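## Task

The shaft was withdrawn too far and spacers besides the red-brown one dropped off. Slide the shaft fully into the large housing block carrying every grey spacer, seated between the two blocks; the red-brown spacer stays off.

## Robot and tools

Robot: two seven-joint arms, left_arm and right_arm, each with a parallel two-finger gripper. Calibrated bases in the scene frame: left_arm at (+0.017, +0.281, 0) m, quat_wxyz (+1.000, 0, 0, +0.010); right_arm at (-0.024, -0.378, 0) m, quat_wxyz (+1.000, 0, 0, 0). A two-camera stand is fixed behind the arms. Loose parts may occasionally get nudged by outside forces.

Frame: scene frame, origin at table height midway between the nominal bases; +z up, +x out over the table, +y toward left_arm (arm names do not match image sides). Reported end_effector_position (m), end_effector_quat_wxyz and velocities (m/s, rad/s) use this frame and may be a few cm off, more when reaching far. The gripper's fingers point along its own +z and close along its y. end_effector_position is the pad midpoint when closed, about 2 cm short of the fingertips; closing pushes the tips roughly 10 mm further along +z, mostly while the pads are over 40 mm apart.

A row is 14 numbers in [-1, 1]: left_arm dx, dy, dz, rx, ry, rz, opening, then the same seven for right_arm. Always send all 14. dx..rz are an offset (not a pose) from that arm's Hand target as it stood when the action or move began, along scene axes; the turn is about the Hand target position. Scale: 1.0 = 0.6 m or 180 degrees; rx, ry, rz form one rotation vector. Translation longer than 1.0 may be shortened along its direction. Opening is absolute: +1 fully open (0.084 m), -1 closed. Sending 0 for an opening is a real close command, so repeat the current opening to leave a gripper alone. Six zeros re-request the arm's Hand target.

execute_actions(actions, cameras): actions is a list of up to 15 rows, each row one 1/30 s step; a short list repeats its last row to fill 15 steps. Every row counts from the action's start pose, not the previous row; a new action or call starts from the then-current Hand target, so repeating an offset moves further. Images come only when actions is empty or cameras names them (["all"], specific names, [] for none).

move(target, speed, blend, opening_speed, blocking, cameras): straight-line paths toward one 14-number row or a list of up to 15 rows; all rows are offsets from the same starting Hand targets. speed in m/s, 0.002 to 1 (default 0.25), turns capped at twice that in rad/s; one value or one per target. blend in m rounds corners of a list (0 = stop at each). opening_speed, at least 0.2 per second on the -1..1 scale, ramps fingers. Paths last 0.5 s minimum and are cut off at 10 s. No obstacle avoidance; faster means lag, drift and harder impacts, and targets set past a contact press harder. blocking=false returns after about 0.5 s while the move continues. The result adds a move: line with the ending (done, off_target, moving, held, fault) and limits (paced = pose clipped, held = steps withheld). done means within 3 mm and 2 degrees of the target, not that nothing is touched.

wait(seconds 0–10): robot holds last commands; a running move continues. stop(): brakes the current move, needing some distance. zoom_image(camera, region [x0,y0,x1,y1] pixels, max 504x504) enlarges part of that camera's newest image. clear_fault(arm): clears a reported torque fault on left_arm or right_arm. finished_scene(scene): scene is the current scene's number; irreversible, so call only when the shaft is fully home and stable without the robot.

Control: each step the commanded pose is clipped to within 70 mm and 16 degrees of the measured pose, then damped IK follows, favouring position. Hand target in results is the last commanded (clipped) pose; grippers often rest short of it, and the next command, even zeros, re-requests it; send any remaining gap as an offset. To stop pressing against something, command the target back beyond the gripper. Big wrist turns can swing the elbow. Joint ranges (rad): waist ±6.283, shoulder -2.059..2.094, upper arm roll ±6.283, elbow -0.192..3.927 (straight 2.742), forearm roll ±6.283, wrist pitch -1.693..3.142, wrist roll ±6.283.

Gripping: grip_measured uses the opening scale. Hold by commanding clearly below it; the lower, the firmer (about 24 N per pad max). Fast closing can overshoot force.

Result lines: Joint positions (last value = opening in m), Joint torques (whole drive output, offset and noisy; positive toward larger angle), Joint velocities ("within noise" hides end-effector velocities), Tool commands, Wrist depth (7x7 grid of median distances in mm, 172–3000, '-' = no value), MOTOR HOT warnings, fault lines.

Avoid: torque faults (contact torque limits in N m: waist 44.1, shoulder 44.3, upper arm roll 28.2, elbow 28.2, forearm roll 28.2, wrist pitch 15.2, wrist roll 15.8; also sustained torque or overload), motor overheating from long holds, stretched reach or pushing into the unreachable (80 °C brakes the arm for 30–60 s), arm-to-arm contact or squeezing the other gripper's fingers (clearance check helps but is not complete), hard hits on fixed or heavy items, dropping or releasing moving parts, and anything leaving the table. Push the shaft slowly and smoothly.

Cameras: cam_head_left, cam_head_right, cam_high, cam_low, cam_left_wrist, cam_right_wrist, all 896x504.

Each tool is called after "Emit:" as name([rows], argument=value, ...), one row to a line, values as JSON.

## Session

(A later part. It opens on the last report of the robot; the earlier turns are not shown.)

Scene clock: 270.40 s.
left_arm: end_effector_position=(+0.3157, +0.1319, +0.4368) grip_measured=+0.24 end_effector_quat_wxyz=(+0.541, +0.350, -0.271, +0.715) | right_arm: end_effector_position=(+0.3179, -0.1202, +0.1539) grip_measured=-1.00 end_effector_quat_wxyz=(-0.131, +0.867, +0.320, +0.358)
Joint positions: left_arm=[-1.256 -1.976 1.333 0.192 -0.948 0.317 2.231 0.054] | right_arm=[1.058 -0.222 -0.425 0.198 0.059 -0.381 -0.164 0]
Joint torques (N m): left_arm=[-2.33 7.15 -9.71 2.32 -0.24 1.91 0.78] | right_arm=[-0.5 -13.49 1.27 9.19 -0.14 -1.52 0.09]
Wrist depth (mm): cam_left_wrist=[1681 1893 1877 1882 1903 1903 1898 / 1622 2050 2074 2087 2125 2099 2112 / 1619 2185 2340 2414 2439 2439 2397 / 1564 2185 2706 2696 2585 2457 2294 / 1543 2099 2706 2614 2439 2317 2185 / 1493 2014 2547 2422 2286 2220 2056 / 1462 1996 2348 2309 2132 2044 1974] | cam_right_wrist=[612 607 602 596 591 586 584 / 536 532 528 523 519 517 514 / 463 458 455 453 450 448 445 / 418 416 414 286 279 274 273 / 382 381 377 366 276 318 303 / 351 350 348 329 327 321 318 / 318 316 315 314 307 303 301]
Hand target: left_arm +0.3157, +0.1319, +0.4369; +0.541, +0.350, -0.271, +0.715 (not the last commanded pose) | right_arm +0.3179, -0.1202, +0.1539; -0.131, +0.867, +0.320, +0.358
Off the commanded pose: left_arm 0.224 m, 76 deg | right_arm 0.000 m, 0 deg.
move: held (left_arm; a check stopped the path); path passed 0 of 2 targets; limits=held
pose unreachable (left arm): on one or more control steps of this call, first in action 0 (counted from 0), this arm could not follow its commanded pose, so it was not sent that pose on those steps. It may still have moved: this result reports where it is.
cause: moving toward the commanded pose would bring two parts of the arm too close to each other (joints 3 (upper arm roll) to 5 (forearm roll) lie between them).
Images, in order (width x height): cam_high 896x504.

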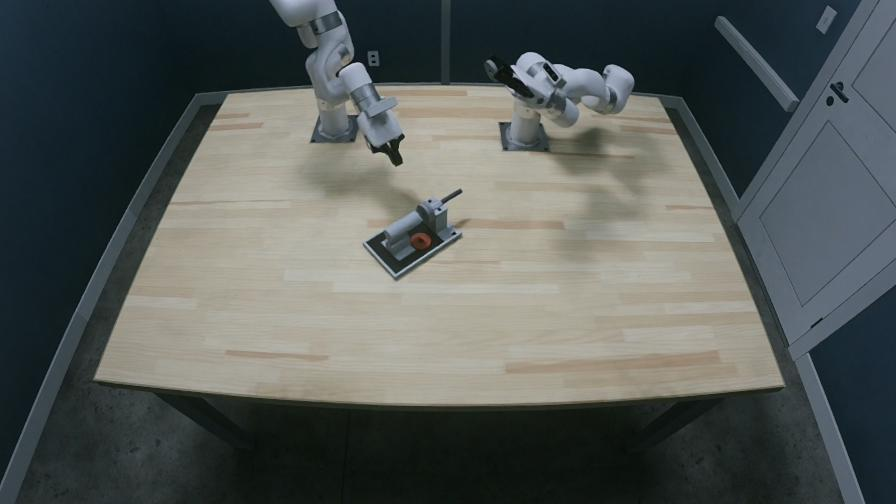

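Emit:
move(target=[0.3,-0.1,-0.05,0,0,0,-0.6,0,0,0,0,0,0,-1], speed=0.25, cameras=["cam_high"])

Scene clock: 275.13 s.
left_arm: end_effector_position=(+0.4957, +0.0719, +0.4069) grip_measured=+0.24 end_effector_quat_wxyz=(+0.541, +0.350, -0.271, +0.715) | right_arm: end_effector_position=(+0.3179, -0.1202, +0.1539) grip_measured=-1.00 end_effector_quat_wxyz=(-0.131, +0.867, +0.320, +0.358)
Joint positions: left_arm=[-1.946 -1.949 1.356 0.794 -0.778 0.322 2.371 0.054] | right_arm=[1.058 -0.222 -0.425 0.198 0.059 -0.381 -0.164 0]
Joint torques (N m): left_arm=[-3.28 24.36 -15.67 -2.42 0.98 3.65 -0.81] | right_arm=[-0.75 -13.21 1.22 9.48 -0.26 -1.69 0.15]
Wrist depth (mm): cam_left_wrist=[1431 1847 1914 1924 1919 1946 1968 / 1391 1946 2145 2125 2138 2119 2145 / 1369 1898 2340 2465 2483 2457 2389 / 1325 1823 2634 2685 2547 2422 2325 / 1285 1776 2595 2510 2381 2249 2151 / 1266 1706 2422 2397 2249 2138 2014 / 1248 1611 2279 2228 2080 2008 1888] | cam_right_wrist=[612 606 602 597 591 587 583 / 534 532 528 524 520 516 513 / 461 459 456 454 450 448 445 / 418 416 413 286 279 274 273 / 381 380 378 366 276 319 303 / 350 349 347 329 327 321 318 / 318 316 315 314 306 303 301]
Hand target: left_arm +0.4957, +0.0719, +0.4069; +0.541, +0.350, -0.271, +0.715 | right_arm +0.3179, -0.1202, +0.1539; -0.131, +0.867, +0.320, +0.358
Off the commanded pose: left_arm 0.000 m, 0 deg | right_arm 0.000 m, 0 deg.
move: done
Images, in order (width x height): cam_high 896x504.

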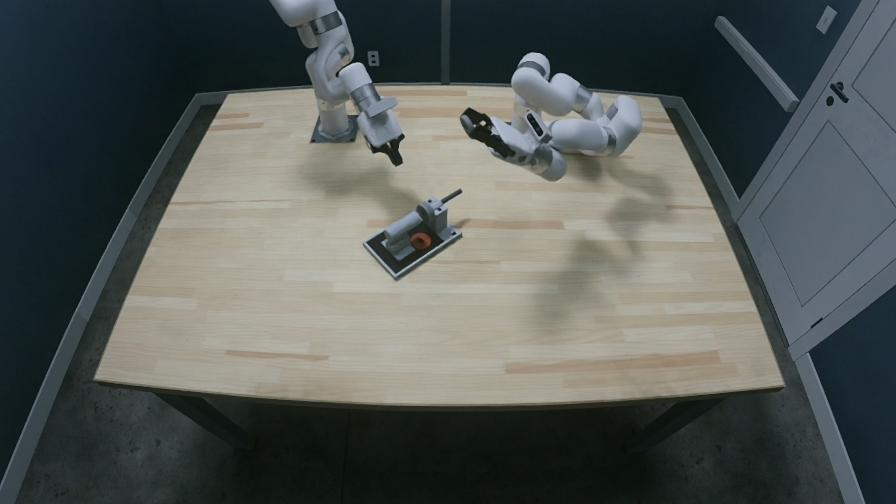

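Emit:
move([
  [-0.287,-0.075,-0.15,0.1987,-0.0122,-0.2314,-0.6,0,0,0,0,0,0,-1],
  [-0.165,-0.033,-0.3,0.419,0.0293,-0.1324,-0.6,0,0,0,0,0,0,-1],
], speed=0.3, cameras=["cam_high"])

Scene clock: 279.20 s.
left_arm: end_effector_position=(+0.3967, +0.0521, +0.2269) grip_measured=+0.24 end_effector_quat_wxyz=(-0.353, -0.576, +0.687, -0.267) | right_arm: end_effector_position=(+0.3179, -0.1202, +0.1539) grip_measured=-1.00 end_effector_quat_wxyz=(-0.131, +0.867, +0.320, +0.358)
Joint positions: left_arm=[-1.76 -0.79 1.423 0.797 -0.18 0.83 1.534 0.054] | right_arm=[1.058 -0.222 -0.425 0.198 0.059 -0.381 -0.164 0]
Joint torques (N m): left_arm=[-2.48 13.65 -10.46 14.21 0.36 -2.2 -0.71] | right_arm=[-0.44 -13.23 1.33 9.37 -0.25 -1.71 0.11]
Wrist depth (mm): cam_left_wrist=[1799 1862 1903 1968 328 306 520 / 792 811 824 852 320 298 572 / 671 685 698 688 321 298 616 / 573 577 586 593 315 589 624 / 505 511 519 526 516 544 552 / 443 435 455 461 467 473 481 / 403 308 395 419 423 429 434] | cam_right_wrist=[610 608 601 596 592 588 584 / 535 532 527 525 520 517 513 / 461 458 455 454 450 448 445 / 418 416 413 285 279 274 273 / 381 380 378 366 276 318 303 / 351 349 347 329 327 322 318 / 318 317 315 313 306 303 301]
Hand target: left_arm +0.3967, +0.0521, +0.2269; -0.353, -0.576, +0.687, -0.267 | right_arm +0.3179, -0.1202, +0.1539; -0.131, +0.867, +0.320, +0.358
Off the commanded pose: left_arm 0.000 m, 0 deg | right_arm 0.000 m, 0 deg.
move: done
Images, in order (width x height): cam_high 896x504.

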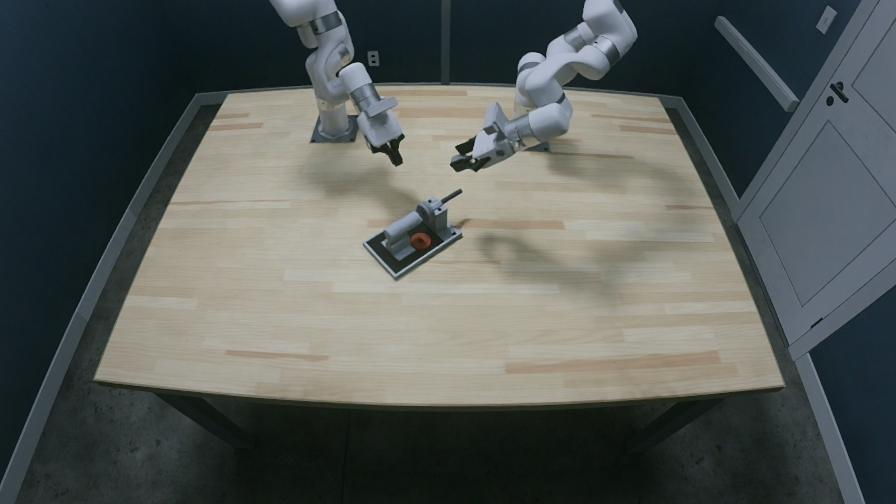

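Emit:
move([
  [0,0,0,0.294,0.063,0.2576,-0.6,0,0,0,0,0,0,-1],
  [0.1342,-0.2015,-0.045,0.294,0.063,0.2576,-0.6,0,0,0,0,0,0,-1],
], speed=[0.4,0.25])

Emit:
move(target=[0,0,-0.083,0.1277,0.1072,0,-0.6,0,0,0,0,0,0,-1], speed=0.2, cameras=["cam_left_wrist","cam_right_wrist"])

Emit:
zoom_image(camera="cam_right_wrist", region=[540, 60, 760, 340])

Scene clock: 283.00 s.
left_arm: end_effector_position=(+0.4772, -0.0688, +0.1999) grip_measured=+0.24 end_effector_quat_wxyz=(+0.000, +0.906, -0.423, +0.001) | right_arm: end_effector_position=(+0.3179, -0.1202, +0.1539) grip_measured=-1.00 end_effector_quat_wxyz=(-0.131, +0.867, +0.320, +0.358)
Joint positions: left_arm=[-1.237 0.469 0.704 1.54 -0.321 1.188 0.426 0.054] | right_arm=[1.058 -0.222 -0.425 0.198 0.059 -0.381 -0.164 0]
Joint torques (N m): left_arm=[2.1 -33.36 4.05 19.07 -0.59 -1.8 0.87] | right_arm=[-0.42 -13.26 1.38 9.57 -0.31 -1.61 0.17]
Wrist depth (mm): cam_left_wrist=[330 331 331 332 332 331 333 / 330 330 331 332 331 331 332 / 330 331 331 323 323 332 332 / 330 330 330 317 316 332 332 / 330 330 331 317 317 331 331 / 329 330 329 314 322 332 332 / 329 330 330 321 323 331 332] | cam_right_wrist=[609 606 602 597 - 188 182 / 535 530 528 524 502 481 478 / 462 458 457 453 450 449 446 / 418 416 414 285 279 274 273 / 381 380 378 366 275 319 303 / 351 349 348 329 327 321 318 / 318 316 315 314 306 302 301]
Hand target: left_arm +0.4772, -0.0688, +0.1999; +0.000, +0.906, -0.423, +0.001 | right_arm +0.3179, -0.1202, +0.1539; -0.131, +0.867, +0.320, +0.358
Off the commanded pose: left_arm 0.000 m, 0 deg | right_arm 0.000 m, 0 deg.
move: done

Scene clock: 285.30 s.
left_arm: end_effector_position=(+0.4769, -0.0684, +0.1500) grip_measured=+0.24 end_effector_quat_wxyz=(-0.109, +0.876, -0.409, -0.231) | right_arm: end_effector_position=(+0.3179, -0.1202, +0.1539) grip_measured=-1.00 end_effector_quat_wxyz=(-0.131, +0.867, +0.320, +0.358)
Joint positions: left_arm=[-0.853 1.162 0.555 2.649 -0.343 2.045 0.33 0.054] | right_arm=[1.058 -0.222 -0.425 0.198 0.059 -0.381 -0.164 0]
Joint torques (N m): left_arm=[2.01 -49.2 2.1 15.99 -0.23 -0.08 -0.76] | right_arm=[-0.37 -13.73 1.3 9.46 -0.07 -1.63 0.05]
Wrist depth (mm): cam_left_wrist=[225 225 218 211 208 214 225 / 236 236 231 - - 227 235 / 251 252 247 239 - 243 251 / 266 265 260 247 - 261 265 / 286 285 280 270 276 280 285 / 303 303 297 289 181 297 303 / 331 330 323 200 200 323 330] | cam_right_wrist=[611 604 603 598 593 245 180 / 535 530 528 523 503 257 187 / 462 458 456 453 451 215 432 / 418 416 413 285 280 274 273 / 382 380 378 366 276 319 303 / 350 349 348 329 327 321 318 / 317 316 315 314 306 303 301]
Hand target: left_arm +0.4772, -0.0688, +0.1501; -0.109, +0.876, -0.408, -0.234 | right_arm +0.3179, -0.1202, +0.1539; -0.131, +0.867, +0.320, +0.358
Off the commanded pose: left_arm 0.001 m, 0 deg | right_arm 0.000 m, 0 deg.
move: done
Images, in order (width x height): cam_left_wrist 896x504, cam_right_wrist 896x504.

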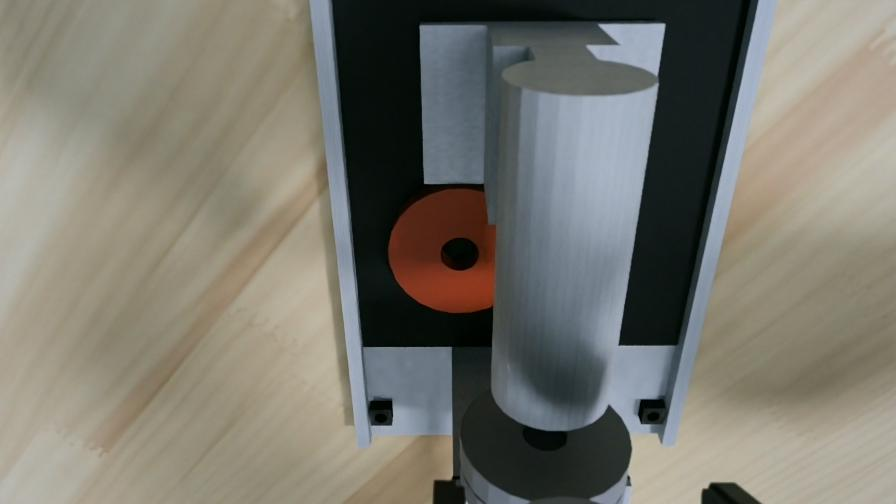

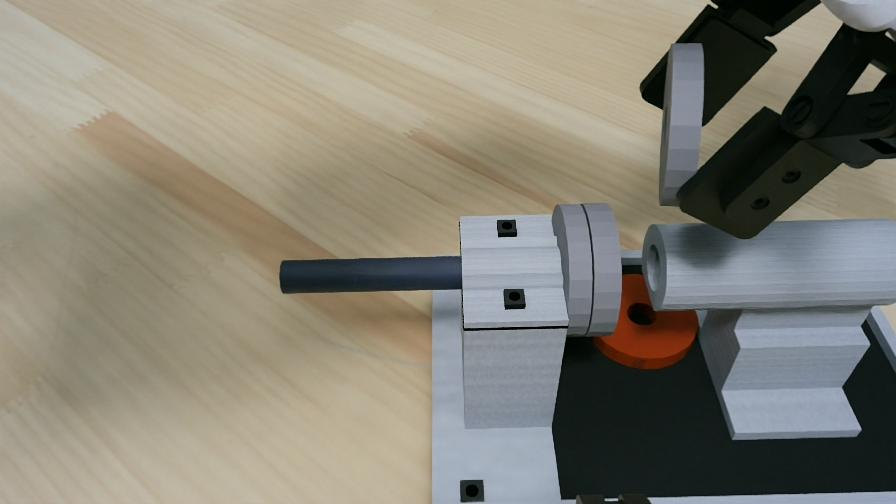

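Scaled by 1.800 from the camera's 896x504 image, which has a finer 1280x720 frame.

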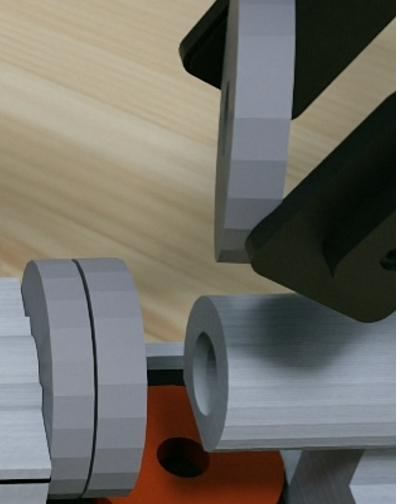

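Emit:
move([
  [0,0,0.083,-0.1277,-0.1072,0,-0.6,0,0,0,0,0,0,-1],
  [0.049,0.3685,0.083,-0.1277,-0.1072,0,-0.6,0,0,0,0,0,0,-1],
  [0.049,0.3685,-0.083,-0.383,-0.3215,0,-0.6,0,0,0,0,0,0,-1],
], speed=[0.25,0.25,0.35])

Emit:
move([
  [0,0,-0.124,0,0,0,-0.6,0,0,0,0,0,0,-1],
  [0,0,-0.124,0,0,0,0.57,0,0,0,0,0,0,-1],
  [0,0,-0.1289,0,0,0,0.57,0,0,0,0,0,0,-1],
], speed=[0.08,0.1,0.05], opening_speed=0.7, cameras=["cam_high","cam_right_wrist"])

Emit:
zoom_image(camera="cam_high", region=[450, 200, 530, 280])

Scene clock: 291.60 s.
left_arm: end_effector_position=(+0.5066, +0.1523, +0.1003) grip_measured=+0.24 end_effector_quat_wxyz=(+0.211, +0.784, -0.366, +0.454) | right_arm: end_effector_position=(+0.3179, -0.1202, +0.1539) grip_measured=-1.00 end_effector_quat_wxyz=(-0.131, +0.867, +0.320, +0.358)
Joint positions: left_arm=[-0.857 0.27 0.821 0.677 -2.008 0.935 2.525 0.054] | right_arm=[1.058 -0.222 -0.425 0.198 0.059 -0.381 -0.164 0]
Joint torques (N m): left_arm=[2.09 -18.37 1.94 10.57 -0.8 1.51 0.91] | right_arm=[-0.35 -13.46 1.21 9.45 -0.11 -1.62 0.14]
Wrist depth (mm): cam_left_wrist=[945 1082 1292 1630 1968 1946 1745 / 969 1117 1332 760 765 764 769 / 995 1116 548 587 593 597 561 / 452 455 457 458 459 461 296 / 387 372 390 391 392 369 319 / 325 326 328 329 329 319 306 / 290 291 292 292 293 284 274] | cam_right_wrist=[586 328 355 594 592 587 584 / 535 532 491 506 520 516 514 / 461 458 457 454 450 448 446 / 418 416 413 285 279 274 273 / 382 380 378 366 275 319 303 / 350 349 347 329 327 321 318 / 318 316 315 314 306 302 302]
Hand target: left_arm +0.5066, +0.1523, +0.1003; +0.211, +0.784, -0.366, +0.454 | right_arm +0.3179, -0.1202, +0.1539; -0.131, +0.867, +0.320, +0.358
Off the commanded pose: left_arm 0.000 m, 0 deg | right_arm 0.000 m, 0 deg.
move: done; limits=paced

Scene clock: 295.67 s.
left_arm: end_effector_position=(+0.5066, +0.1523, +0.0230) grip_measured=+0.56 end_effector_quat_wxyz=(+0.211, +0.784, -0.366, +0.454) | right_arm: end_effector_position=(+0.3179, -0.1202, +0.1539) grip_measured=-1.00 end_effector_quat_wxyz=(-0.131, +0.867, +0.320, +0.358)
Joint positions: left_arm=[-0.766 0.564 0.728 0.722 -2.189 1.145 2.64 0.068] | right_arm=[1.058 -0.222 -0.425 0.198 0.059 -0.381 -0.164 0]
Joint torques (N m): left_arm=[1.86 -23.95 4.37 11.09 -1.21 1.49 0.83] | right_arm=[-0.6 -13.66 1.37 9.41 -0.21 -1.69 0.21]
Wrist depth (mm): cam_left_wrist=[945 1084 1257 791 697 805 296 / 937 487 492 495 498 502 293 / 380 357 384 387 387 369 295 / 295 297 298 300 301 297 269 / 253 253 255 256 245 246 234 / 213 213 214 214 215 216 208 / 190 184 191 191 192 193 184] | cam_right_wrist=[358 396 601 598 592 588 582 / 496 375 453 506 520 517 512 / 462 444 407 452 451 449 446 / 418 416 414 285 279 274 273 / 382 380 378 366 276 319 303 / 350 349 348 329 327 322 318 / 318 316 315 314 306 303 301]
Hand target: left_arm +0.5066, +0.1523, +0.0229; +0.211, +0.784, -0.366, +0.454 | right_arm +0.3179, -0.1202, +0.1539; -0.131, +0.867, +0.320, +0.358
Off the commanded pose: left_arm 0.000 m, 0 deg | right_arm 0.000 m, 0 deg.
move: done
Images, in order (width x height): cam_high 896x504, cam_right_wrist 896x504.

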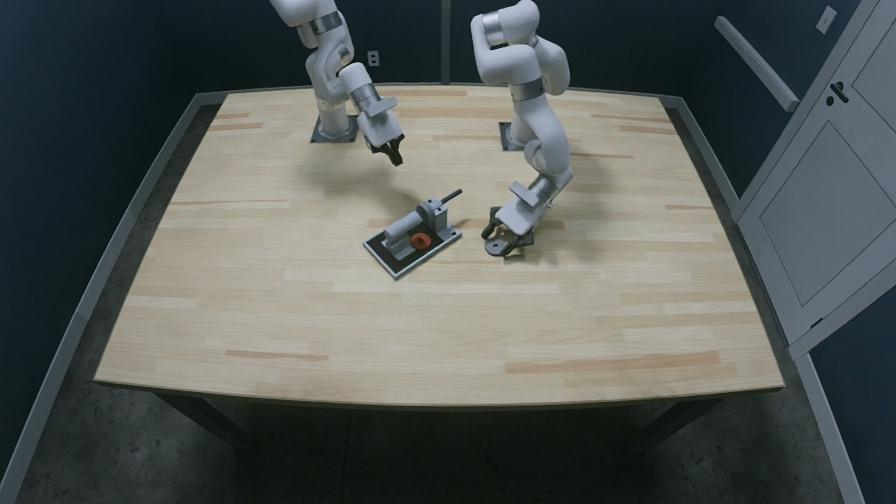

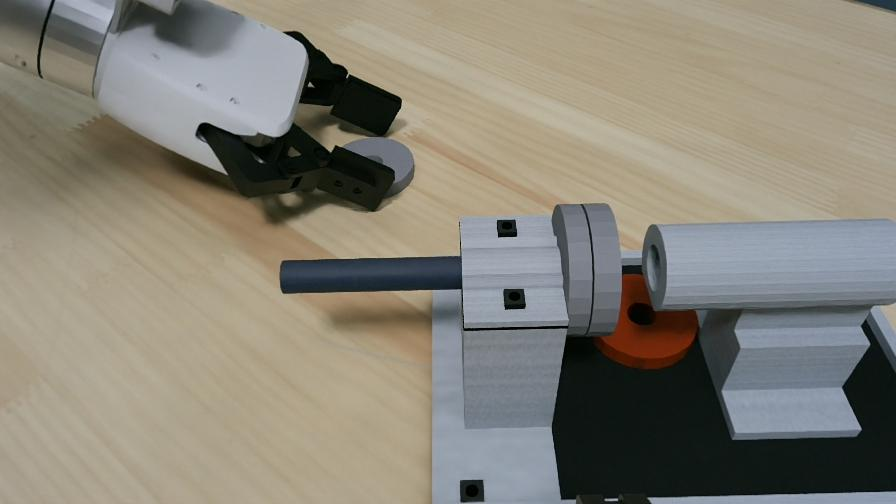

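Scaled by 6.300 from the camera's 896x504 image, which has a finer 1280x720 frame.

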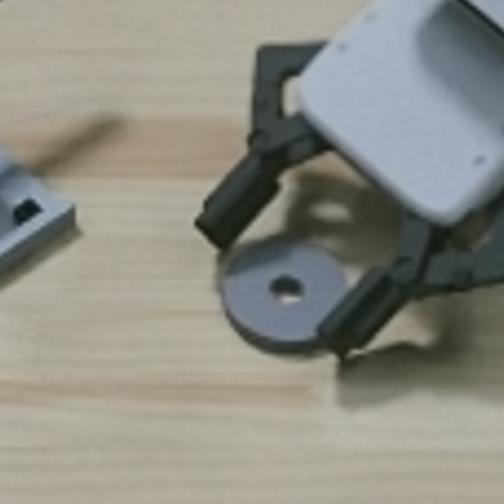

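Emit:
move([
  [0.0043,-0.0051,0,0,0,0,0.57,0,0,0,0,0,0,-1],
  [0.0043,-0.0051,0,0,0,0,-0.6,0,0,0,0,0,0,-1],
], speed=0.05, cameras=["cam_high"])

Emit:
zoom_image(camera="cam_high", region=[450, 200, 530, 280])

Emit:
move([
  [0,0,0.13,0,0,0,-0.6,0,0,0,0,0,0,-1],
  [0,0,0.28,0.2553,0.2143,0,-0.6,0,0,0,0,0,0,-1],
], speed=[0.2,0.4])

Scene clock: 297.23 s.
left_arm: end_effector_position=(+0.5092, +0.1493, +0.0229) grip_measured=+0.21 end_effector_quat_wxyz=(+0.211, +0.784, -0.366, +0.454) | right_arm: end_effector_position=(+0.3179, -0.1202, +0.1539) grip_measured=-1.00 end_effector_quat_wxyz=(-0.131, +0.867, +0.320, +0.358)
Joint positions: left_arm=[-0.769 0.568 0.724 0.73 -2.195 1.14 2.635 0.053] | right_arm=[1.058 -0.222 -0.425 0.198 0.059 -0.381 -0.164 0]
Joint torques (N m): left_arm=[-2.65 -23.56 3.97 7.52 -0.52 -0.06 -0.71] | right_arm=[-0.04 -13.14 1.24 9.38 0.06 -1.73 0.23]
Wrist depth (mm): cam_left_wrist=[943 1076 1266 798 700 800 297 / 940 490 491 496 499 502 293 / 381 358 385 386 389 363 296 / 296 297 299 300 301 297 269 / 253 254 255 256 246 247 234 / 213 214 214 215 215 216 208 / 191 184 191 191 192 193 186] | cam_right_wrist=[357 392 600 597 592 588 584 / 496 375 427 505 520 516 513 / 462 458 416 452 452 448 446 / 418 416 414 285 279 273 273 / 381 380 378 366 276 319 303 / 351 349 348 330 327 321 318 / 318 316 315 314 306 303 301]
Hand target: left_arm +0.5092, +0.1493, +0.0229; +0.211, +0.784, -0.366, +0.454 | right_arm +0.3179, -0.1202, +0.1539; -0.131, +0.867, +0.320, +0.358
Off the commanded pose: left_arm 0.000 m, 0 deg | right_arm 0.000 m, 0 deg.
move: done
Images, in order (width x height): cam_high 896x504.

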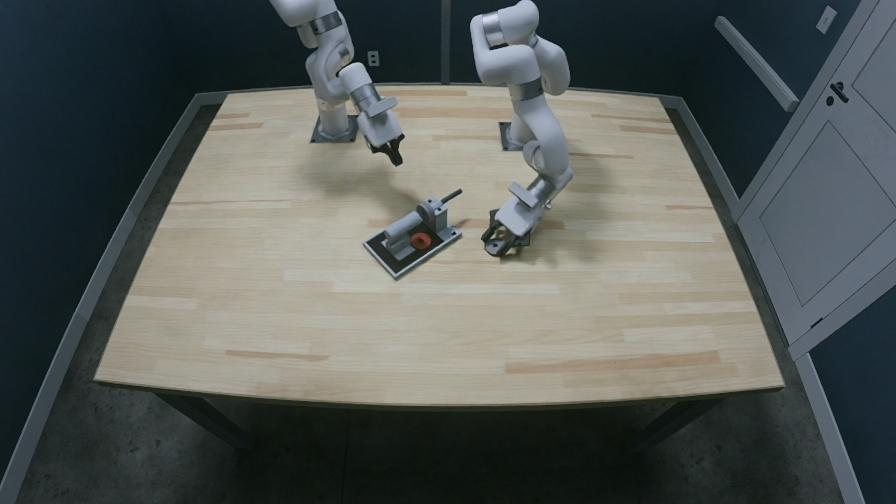

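Scaled by 6.300 from the camera's 896x504 image, which has a finer 1280x720 frame.

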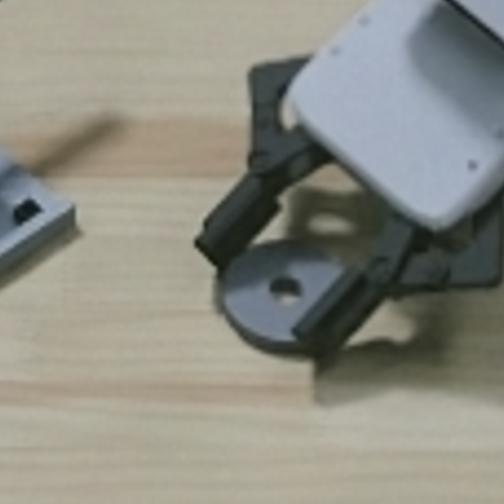

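Scene clock: 300.33 s.
left_arm: end_effector_position=(+0.5092, +0.1493, +0.1909) grip_measured=+0.21 end_effector_quat_wxyz=(+0.000, +0.906, -0.423, +0.001) | right_arm: end_effector_position=(+0.3179, -0.1202, +0.1539) grip_measured=-1.00 end_effector_quat_wxyz=(-0.131, +0.867, +0.320, +0.358)
Joint positions: left_arm=[-1.038 0.224 0.811 1.204 -0.187 1.054 0.746 0.053] | right_arm=[1.058 -0.222 -0.425 0.198 0.059 -0.381 -0.164 0]
Joint torques (N m): left_arm=[2.01 -22.74 1.97 19.16 -0.59 -1.67 0.81] | right_arm=[-0.17 -13.1 1.32 9.39 -0.21 -1.64 0.1]
Wrist depth (mm): cam_left_wrist=[322 321 322 322 323 315 306 / 321 321 322 322 323 315 306 / 321 320 322 322 323 317 315 / 321 321 321 322 322 317 278 / 321 321 321 322 322 322 322 / 321 320 321 321 323 323 323 / 320 320 321 321 322 322 322] | cam_right_wrist=[610 608 601 596 592 587 584 / 537 531 528 524 519 516 513 / 461 458 455 452 451 448 445 / 418 416 414 286 280 274 273 / 381 380 378 367 276 319 303 / 350 349 347 329 326 322 318 / 318 316 315 314 306 303 301]
Hand target: left_arm +0.5092, +0.1493, +0.1909; +0.000, +0.906, -0.423, +0.001 | right_arm +0.3179, -0.1202, +0.1539; -0.131, +0.867, +0.320, +0.358
Off the commanded pose: left_arm 0.000 m, 0 deg | right_arm 0.000 m, 0 deg.
move: done; limits=paced

Emit:
move(target=[-0.0543,-0.3623,0.01,0,0,0,-0.6,0,0,0,0,0,0,-1], speed=0.25)

Emit:
move(target=[0,0,-0.083,0.1277,0.1072,0,-0.6,0,0,0,0,0,0,-1], speed=0.2, cameras=["cam_left_wrist","cam_right_wrist"])

Emit:
zoom_image(camera="cam_right_wrist", region=[540, 60, 760, 340])

Scene clock: 302.30 s.
left_arm: end_effector_position=(+0.4766, -0.0681, +0.1969) grip_measured=+0.21 end_effector_quat_wxyz=(+0.000, +0.906, -0.423, +0.001) | right_arm: end_effector_position=(+0.3179, -0.1202, +0.1539) grip_measured=-1.00 end_effector_quat_wxyz=(-0.131, +0.867, +0.320, +0.358)
Joint positions: left_arm=[-1.195 0.452 0.645 1.528 -0.29 1.172 0.408 0.053] | right_arm=[1.058 -0.222 -0.425 0.198 0.059 -0.381 -0.164 0]
Joint torques (N m): left_arm=[2.11 -33.49 3.61 19.16 -0.54 -1.77 -0.74] | right_arm=[-0.19 -13.08 1.43 9.5 -0.16 -1.7 0.14]
Wrist depth (mm): cam_left_wrist=[327 327 328 328 329 328 329 / 327 328 327 328 328 328 329 / 327 327 328 320 319 329 329 / 327 327 328 314 315 328 329 / 326 327 326 313 314 329 328 / 327 326 327 311 320 328 329 / 327 327 327 320 319 328 328] | cam_right_wrist=[610 607 602 596 - 188 556 / 536 530 528 524 501 480 494 / 461 459 457 453 450 448 445 / 418 416 413 286 279 274 273 / 381 380 378 366 276 319 303 / 350 349 347 330 326 322 318 / 318 317 315 314 306 303 301]
Hand target: left_arm +0.4766, -0.0681, +0.1969; +0.000, +0.906, -0.423, +0.001 | right_arm +0.3179, -0.1202, +0.1539; -0.131, +0.867, +0.320, +0.358
Off the commanded pose: left_arm 0.000 m, 0 deg | right_arm 0.000 m, 0 deg.
move: done

Scene clock: 304.60 s.
left_arm: end_effector_position=(+0.4764, -0.0679, +0.1471) grip_measured=+0.21 end_effector_quat_wxyz=(-0.109, +0.876, -0.409, -0.233) | right_arm: end_effector_position=(+0.3179, -0.1202, +0.1539) grip_measured=-1.00 end_effector_quat_wxyz=(-0.131, +0.867, +0.320, +0.358)
Joint positions: left_arm=[-0.854 1.144 0.518 2.611 -0.308 2.024 0.326 0.053] | right_arm=[1.058 -0.222 -0.425 0.198 0.059 -0.381 -0.164 0]
Joint torques (N m): left_arm=[1.96 -49.19 2.1 16.43 -0.35 -0.07 -0.79] | right_arm=[0.02 -13.24 1.32 9.35 -0.33 -1.68 0.19]
Wrist depth (mm): cam_left_wrist=[222 222 215 208 208 211 222 / 233 233 228 - - 224 232 / 248 248 244 236 - 240 248 / 262 262 258 242 - 258 262 / 282 283 277 267 272 277 282 / 300 299 294 285 214 293 299 / 326 327 319 199 192 319 326] | cam_right_wrist=[612 606 602 598 594 247 182 / 535 532 528 523 505 215 186 / 460 458 455 454 451 216 431 / 418 415 414 285 279 273 273 / 382 380 378 366 276 318 303 / 350 348 348 329 326 322 318 / 318 316 315 314 307 303 301]
Hand target: left_arm +0.4766, -0.0681, +0.1471; -0.109, +0.876, -0.408, -0.234 | right_arm +0.3179, -0.1202, +0.1539; -0.131, +0.867, +0.320, +0.358
Off the commanded pose: left_arm 0.000 m, 0 deg | right_arm 0.000 m, 0 deg.
move: done
Images, in order (width x height): cam_left_wrist 896x504, cam_right_wrist 896x504.

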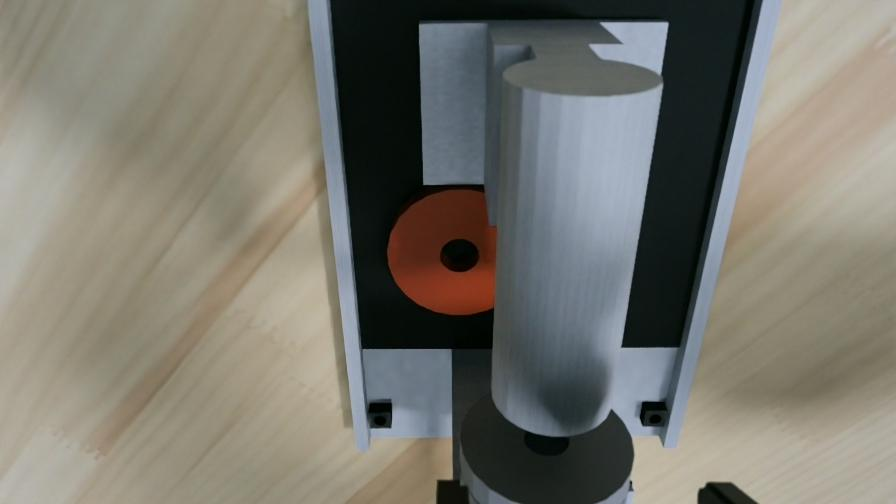

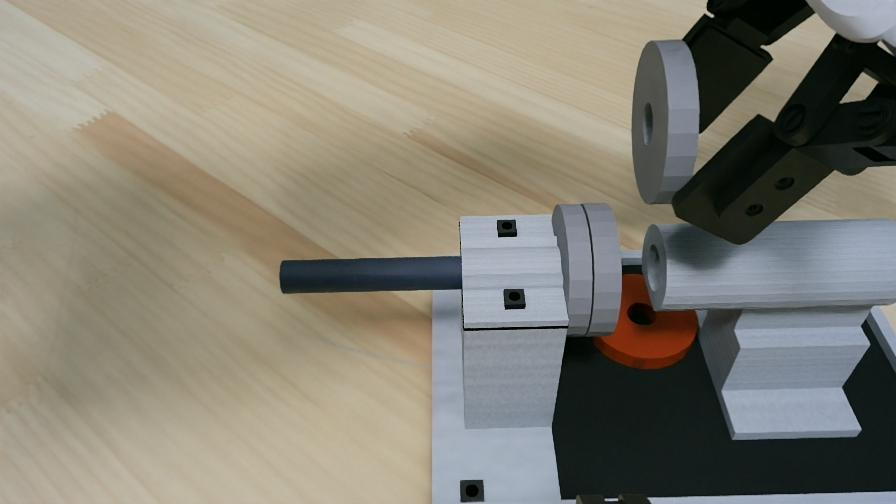

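Scaled by 1.800 from the camera's 896x504 image, which has a finer 1280x720 frame.

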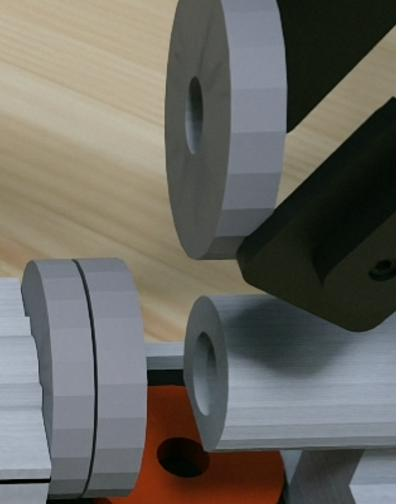

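Emit:
move(target=[0.0032,-0.0038,-0.1165,0,0,0,-0.6,0,0,0,0,0,0,-1], speed=0.04, cameras=["cam_left_wrist","cam_right_wrist"])

Emit:
zoom_image(camera="cam_right_wrist", region=[540, 180, 700, 380])

Scene clock: 307.07 s.
left_arm: end_effector_position=(+0.4785, -0.0704, +0.0773) grip_measured=+0.21 end_effector_quat_wxyz=(-0.109, +0.876, -0.408, -0.234) | right_arm: end_effector_position=(+0.3179, -0.1202, +0.1539) grip_measured=-1.00 end_effector_quat_wxyz=(-0.131, +0.867, +0.320, +0.358)
Joint positions: left_arm=[-0.905 1.162 0.521 2.422 -0.319 1.838 0.335 0.053] | right_arm=[1.058 -0.222 -0.425 0.198 0.059 -0.381 -0.164 0]
Joint torques (N m): left_arm=[-2.62 -49.11 3.24 12.91 -0.21 -1.63 -0.68] | right_arm=[0.04 -13.24 1.37 9.51 -0.06 -1.73 0.13]
Wrist depth (mm): cam_left_wrist=[- - - - - - - / - - - - - - - / - - - - - - - / 181 181 - - - - 178 / 195 192 - - - - 188 / 207 208 203 - - 197 208 / 226 226 226 - - 210 226] | cam_right_wrist=[609 606 600 598 592 271 227 / 535 531 528 523 520 248 213 / 462 458 457 453 452 290 206 / 417 416 414 286 269 273 208 / 381 380 378 366 272 260 222 / 350 348 347 330 327 322 318 / 318 316 315 314 306 302 301]
Hand target: left_arm +0.4785, -0.0704, +0.0772; -0.109, +0.876, -0.408, -0.234 | right_arm +0.3179, -0.1202, +0.1539; -0.131, +0.867, +0.320, +0.358
Off the commanded pose: left_arm 0.000 m, 0 deg | right_arm 0.000 m, 0 deg.
move: done
Images, in order (width x height): cam_left_wrist 896x504, cam_right_wrist 896x504.

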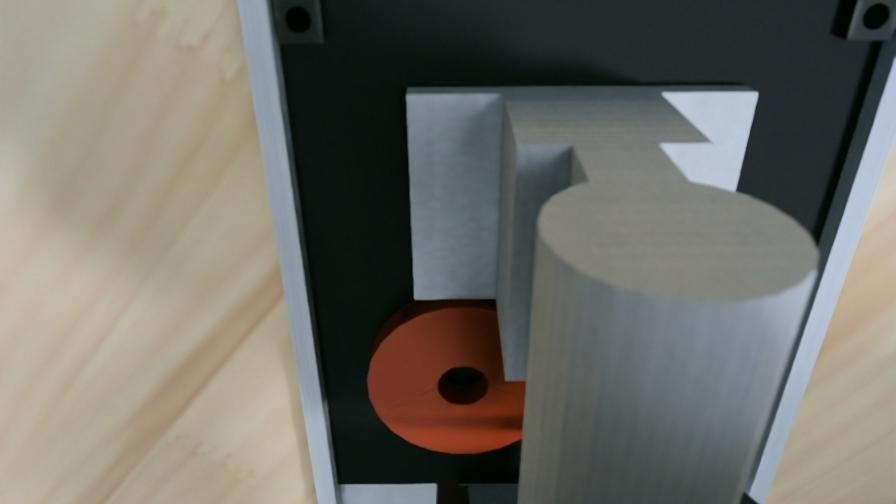

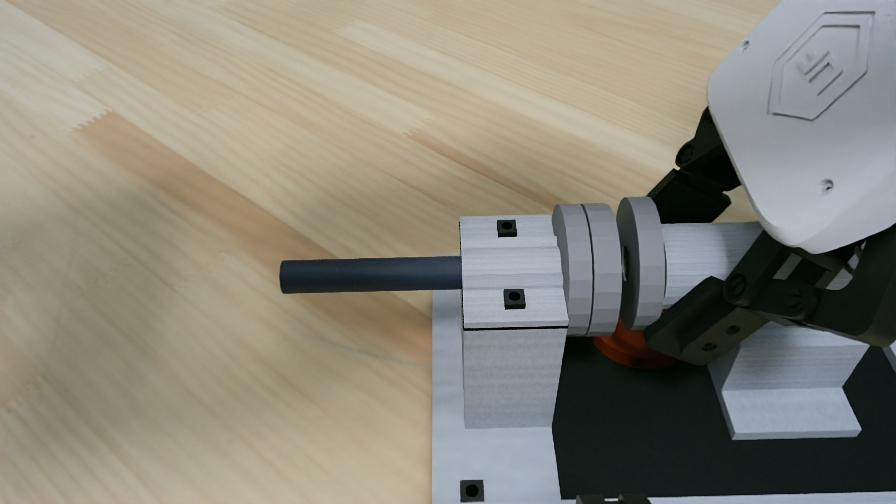

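Scaled by 2.520 from the camera's 896x504 image, which has a finer 1280x720 frame.

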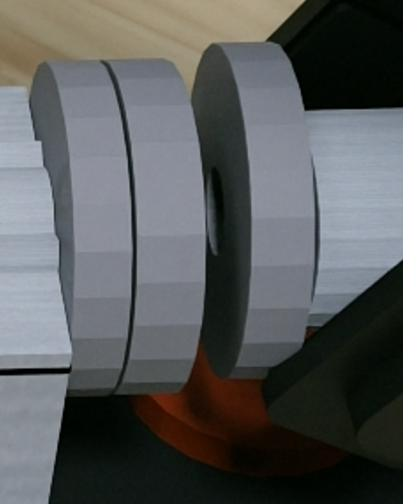

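Emit:
move(target=[0,0,-0.0048,0,0,0,-0.6,0,0,0,0,0,0,-1], speed=0.04, cameras=["cam_right_wrist"])

Emit:
zoom_image(camera="cam_right_wrist", region=[540, 180, 700, 380])

Scene clock: 308.13 s.
left_arm: end_effector_position=(+0.4785, -0.0704, +0.0744) grip_measured=+0.21 end_effector_quat_wxyz=(-0.109, +0.876, -0.408, -0.234) | right_arm: end_effector_position=(+0.3179, -0.1202, +0.1539) grip_measured=-1.00 end_effector_quat_wxyz=(-0.131, +0.867, +0.320, +0.358)
Joint positions: left_arm=[-0.906 1.164 0.521 2.417 -0.32 1.831 0.335 0.053] | right_arm=[1.058 -0.222 -0.425 0.198 0.059 -0.381 -0.164 0]
Joint torques (N m): left_arm=[-2.61 -49.17 3.33 13 -0.25 -1.64 0.32] | right_arm=[0.06 -13.31 1.26 9.44 -0.11 -1.7 0.15]
Wrist depth (mm): cam_left_wrist=[- - - - - - - / - - - - - - - / - - - - - - - / 178 178 - - - - - / 192 192 - - - - 184 / 204 204 - - - - 204 / 222 222 222 - - 206 222] | cam_right_wrist=[611 608 603 597 592 588 230 / 535 531 528 523 503 251 215 / 461 459 456 453 451 289 207 / 418 415 413 285 269 269 209 / 382 380 378 366 272 262 219 / 350 349 348 329 327 321 318 / 317 316 315 314 306 302 301]
Hand target: left_arm +0.4785, -0.0704, +0.0743; -0.109, +0.876, -0.408, -0.234 | right_arm +0.3179, -0.1202, +0.1539; -0.131, +0.867, +0.320, +0.358
Off the commanded pose: left_arm 0.000 m, 0 deg | right_arm 0.000 m, 0 deg.
move: done
Images, in order (width x height): cam_right_wrist 896x504.

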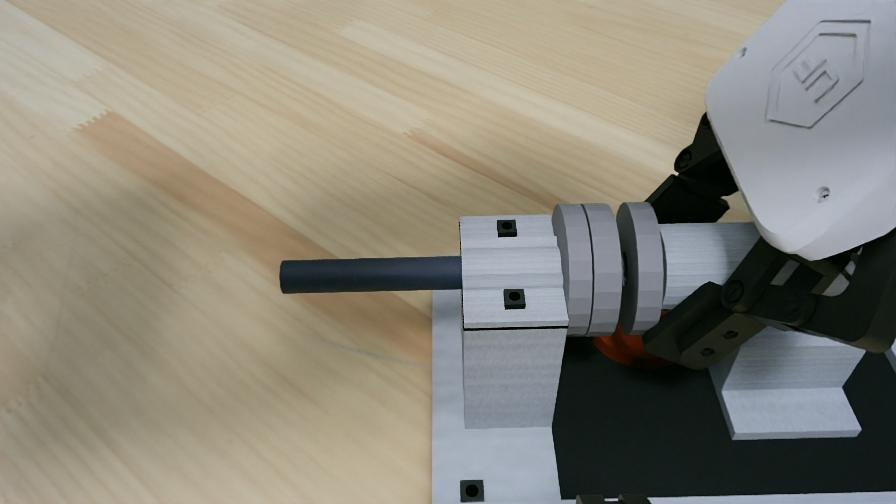

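Scaled by 2.520 from the camera's 896x504 image, which has a finer 1280x720 frame.

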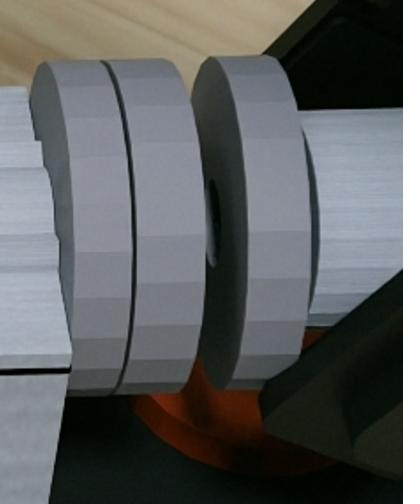

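Emit:
move([
  [0,0,0,0,0,0,-0.6,-0.0925,0.2215,-0.12,0.0714,-0.0849,0,-1],
  [0,0,0,0,0,0,-0.6,0.0403,0.333,-0.12,0.0714,-0.0849,0,-1],
  [0,0,0,0,0,0,-0.6,0.0813,0.2843,-0.12,0.0714,-0.0849,0,-1],
], speed=[0.25,0.25,0.03])

Scene clock: 312.40 s.
left_arm: end_effector_position=(+0.4785, -0.0704, +0.0743) grip_measured=+0.21 end_effector_quat_wxyz=(-0.109, +0.876, -0.408, -0.234) | right_arm: end_effector_position=(+0.3667, +0.0504, +0.0819) grip_measured=-1.00 end_effector_quat_wxyz=(-0.183, +0.792, +0.293, +0.504)
Joint positions: left_arm=[-0.906 1.164 0.521 2.416 -0.32 1.831 0.336 0.053] | right_arm=[1.18 0.716 -0.274 0.739 0.187 -1.05 0.18 0]
Joint torques (N m): left_arm=[2.73 -53.44 4.96 12.71 0.61 0.05 0.63] | right_arm=[-4.08 -30.34 -6.81 4.11 -0.11 -2.25 0.81]
Wrist depth (mm): cam_left_wrist=[- - - - - - - / - - - - - - - / - - - - - - - / 177 178 - - - - - / 191 192 - - - - 185 / 203 203 - - - - 204 / 222 222 222 - - 206 222] | cam_right_wrist=[1567 1758 1842 1550 1358 1209 1072 / 793 786 863 861 1327 1224 1114 / 588 583 579 574 570 564 560 / 470 467 464 460 456 454 451 / 390 389 386 384 381 380 377 / 333 317 330 328 326 326 324 / 280 279 278 277 275 274 284]
Hand target: left_arm +0.4785, -0.0704, +0.0743; -0.109, +0.876, -0.408, -0.234 | right_arm +0.3667, +0.0504, +0.0819; -0.183, +0.792, +0.293, +0.504
Off the commanded pose: left_arm 0.000 m, 0 deg | right_arm 0.000 m, 0 deg.
move: done

Emit:
move(target=[0,0,0,0,0,0,-0.6,0.0107,-0.0128,0,0,0,0,-1], speed=0.03)

Emit:
move(target=[0,0,0,0,0,0,-0.6,-0.0107,0.0128,0,0,0,0,-1], speed=0.1)

Emit:
move([
  [0,0,0,0,0,0,-0.6,-0.17,-0.09,0.02,0,0,0,-1],
  [0,0,0,0,0,0,-0.6,-0.0813,-0.2843,0.12,-0.0714,0.0849,0,-1],
], speed=0.25, cameras=["cam_right_wrist"])

Emit:
zoom_image(camera="cam_right_wrist", region=[540, 180, 700, 380])

Scene clock: 313.53 s.
left_arm: end_effector_position=(+0.4785, -0.0704, +0.0744) grip_measured=+0.21 end_effector_quat_wxyz=(-0.109, +0.876, -0.408, -0.234) | right_arm: end_effector_position=(+0.3732, +0.0425, +0.0819) grip_measured=-1.00 end_effector_quat_wxyz=(-0.183, +0.792, +0.292, +0.504)
Joint positions: left_arm=[-0.906 1.164 0.521 2.416 -0.32 1.831 0.336 0.053] | right_arm=[1.156 0.715 -0.281 0.732 0.154 -1.059 0.189 0]
Joint torques (N m): left_arm=[2.28 -48.74 4.79 13.26 0.71 -0.55 0.64] | right_arm=[-2.4 -27.79 -2.34 5.96 -0.82 -2.35 0.87]
Wrist depth (mm): cam_left_wrist=[- - - - - - - / - - - - - - - / - - - - - - - / 178 178 - - - - 178 / 192 192 - - - - 185 / 203 204 - - - - 204 / 222 222 222 - - 206 222] | cam_right_wrist=[1582 1758 1828 1550 1348 1199 1069 / 793 871 862 858 1337 1235 1116 / 589 583 579 573 568 564 560 / 469 466 463 459 457 453 451 / 390 388 386 384 381 379 376 / 333 318 330 328 326 325 324 / 279 279 278 277 276 274 284]
Hand target: left_arm +0.4785, -0.0704, +0.0743; -0.109, +0.876, -0.408, -0.234 | right_arm +0.3731, +0.0427, +0.0819; -0.183, +0.792, +0.293, +0.504
Off the commanded pose: left_arm 0.000 m, 0 deg | right_arm 0.000 m, 0 deg.
move: done

Scene clock: 314.33 s.
left_arm: end_effector_position=(+0.4785, -0.0704, +0.0743) grip_measured=+0.21 end_effector_quat_wxyz=(-0.109, +0.876, -0.408, -0.234) | right_arm: end_effector_position=(+0.3667, +0.0503, +0.0819) grip_measured=-1.00 end_effector_quat_wxyz=(-0.183, +0.792, +0.293, +0.504)
Joint positions: left_arm=[-0.906 1.164 0.521 2.416 -0.32 1.831 0.336 0.053] | right_arm=[1.18 0.716 -0.273 0.739 0.187 -1.05 0.18 0]
Joint torques (N m): left_arm=[1.85 -46.34 4.49 13.63 0.75 -1.14 0.5] | right_arm=[2.55 -23.5 -2.36 7.1 1.57 -1.53 -0.46]
Wrist depth (mm): cam_left_wrist=[- - - - - - - / - - - - - - - / - - - - - - - / 178 178 - - - - 178 / 192 192 - - - - 185 / 203 204 - - - - 204 / 222 222 222 - - 206 222] | cam_right_wrist=[1557 1763 1842 1550 1364 1209 1074 / 794 785 866 858 1353 1237 1117 / 589 585 579 574 569 563 560 / 470 467 463 460 456 454 451 / 390 388 386 383 381 380 377 / 334 318 330 328 327 325 324 / 280 279 278 277 276 274 284]
Hand target: left_arm +0.4785, -0.0704, +0.0743; -0.109, +0.876, -0.408, -0.234 | right_arm +0.3667, +0.0504, +0.0819; -0.183, +0.792, +0.293, +0.504
Off the commanded pose: left_arm 0.000 m, 0 deg | right_arm 0.000 m, 0 deg.
move: done

Scene clock: 316.90 s.
left_arm: end_effector_position=(+0.4785, -0.0704, +0.0743) grip_measured=+0.21 end_effector_quat_wxyz=(-0.109, +0.876, -0.408, -0.234) | right_arm: end_effector_position=(+0.3179, -0.1202, +0.1539) grip_measured=-1.00 end_effector_quat_wxyz=(-0.131, +0.867, +0.320, +0.358)
Joint positions: left_arm=[-0.906 1.164 0.521 2.416 -0.32 1.831 0.336 0.053] | right_arm=[1.042 -0.221 -0.414 0.197 0.042 -0.381 -0.151 0]
Joint torques (N m): left_arm=[0.27 -46.28 4.43 14.27 0.88 -1.35 0.47] | right_arm=[-2.61 -14.21 2.95 10.7 0.74 -1.62 -0.55]
Wrist depth (mm): cam_left_wrist=[- - - - - - - / - - - - - - - / - - - - - - - / 178 178 - - - - 178 / 192 192 - - - - 185 / 204 204 - - - - 204 / 222 222 222 - - 206 222] | cam_right_wrist=[611 605 600 597 591 589 230 / 535 532 528 524 503 251 215 / 462 458 456 452 452 288 207 / 418 416 414 285 269 273 209 / 382 380 378 366 271 262 213 / 351 349 347 329 327 321 318 / 318 316 315 314 307 303 301]
Hand target: left_arm +0.4785, -0.0704, +0.0743; -0.109, +0.876, -0.408, -0.234 | right_arm +0.3179, -0.1202, +0.1539; -0.131, +0.867, +0.320, +0.358
Off the commanded pose: left_arm 0.000 m, 0 deg | right_arm 0.000 m, 0 deg.
move: done
Images, in order (width x height): cam_right_wrist 896x504.

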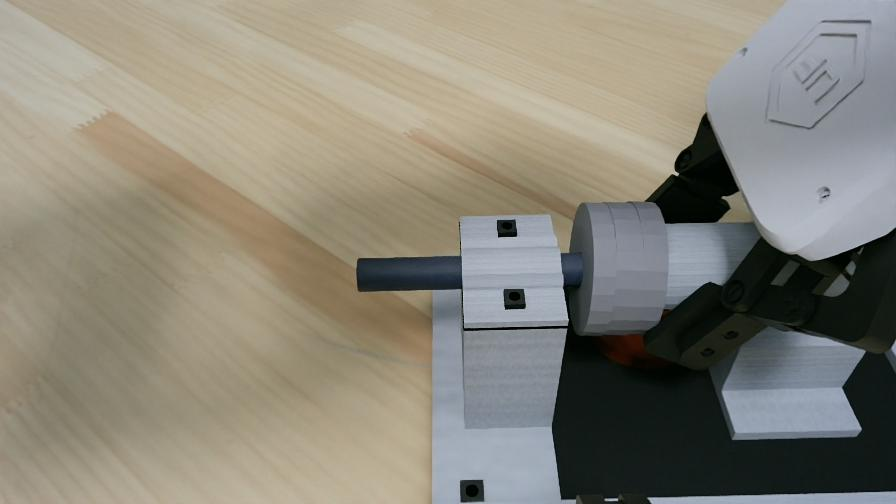

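Scaled by 2.520 from the camera's 896x504 image, which has a finer 1280x720 frame.

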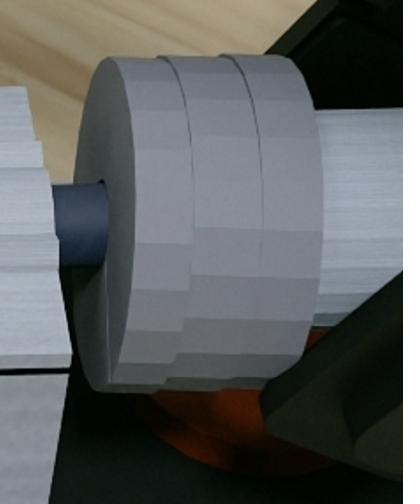

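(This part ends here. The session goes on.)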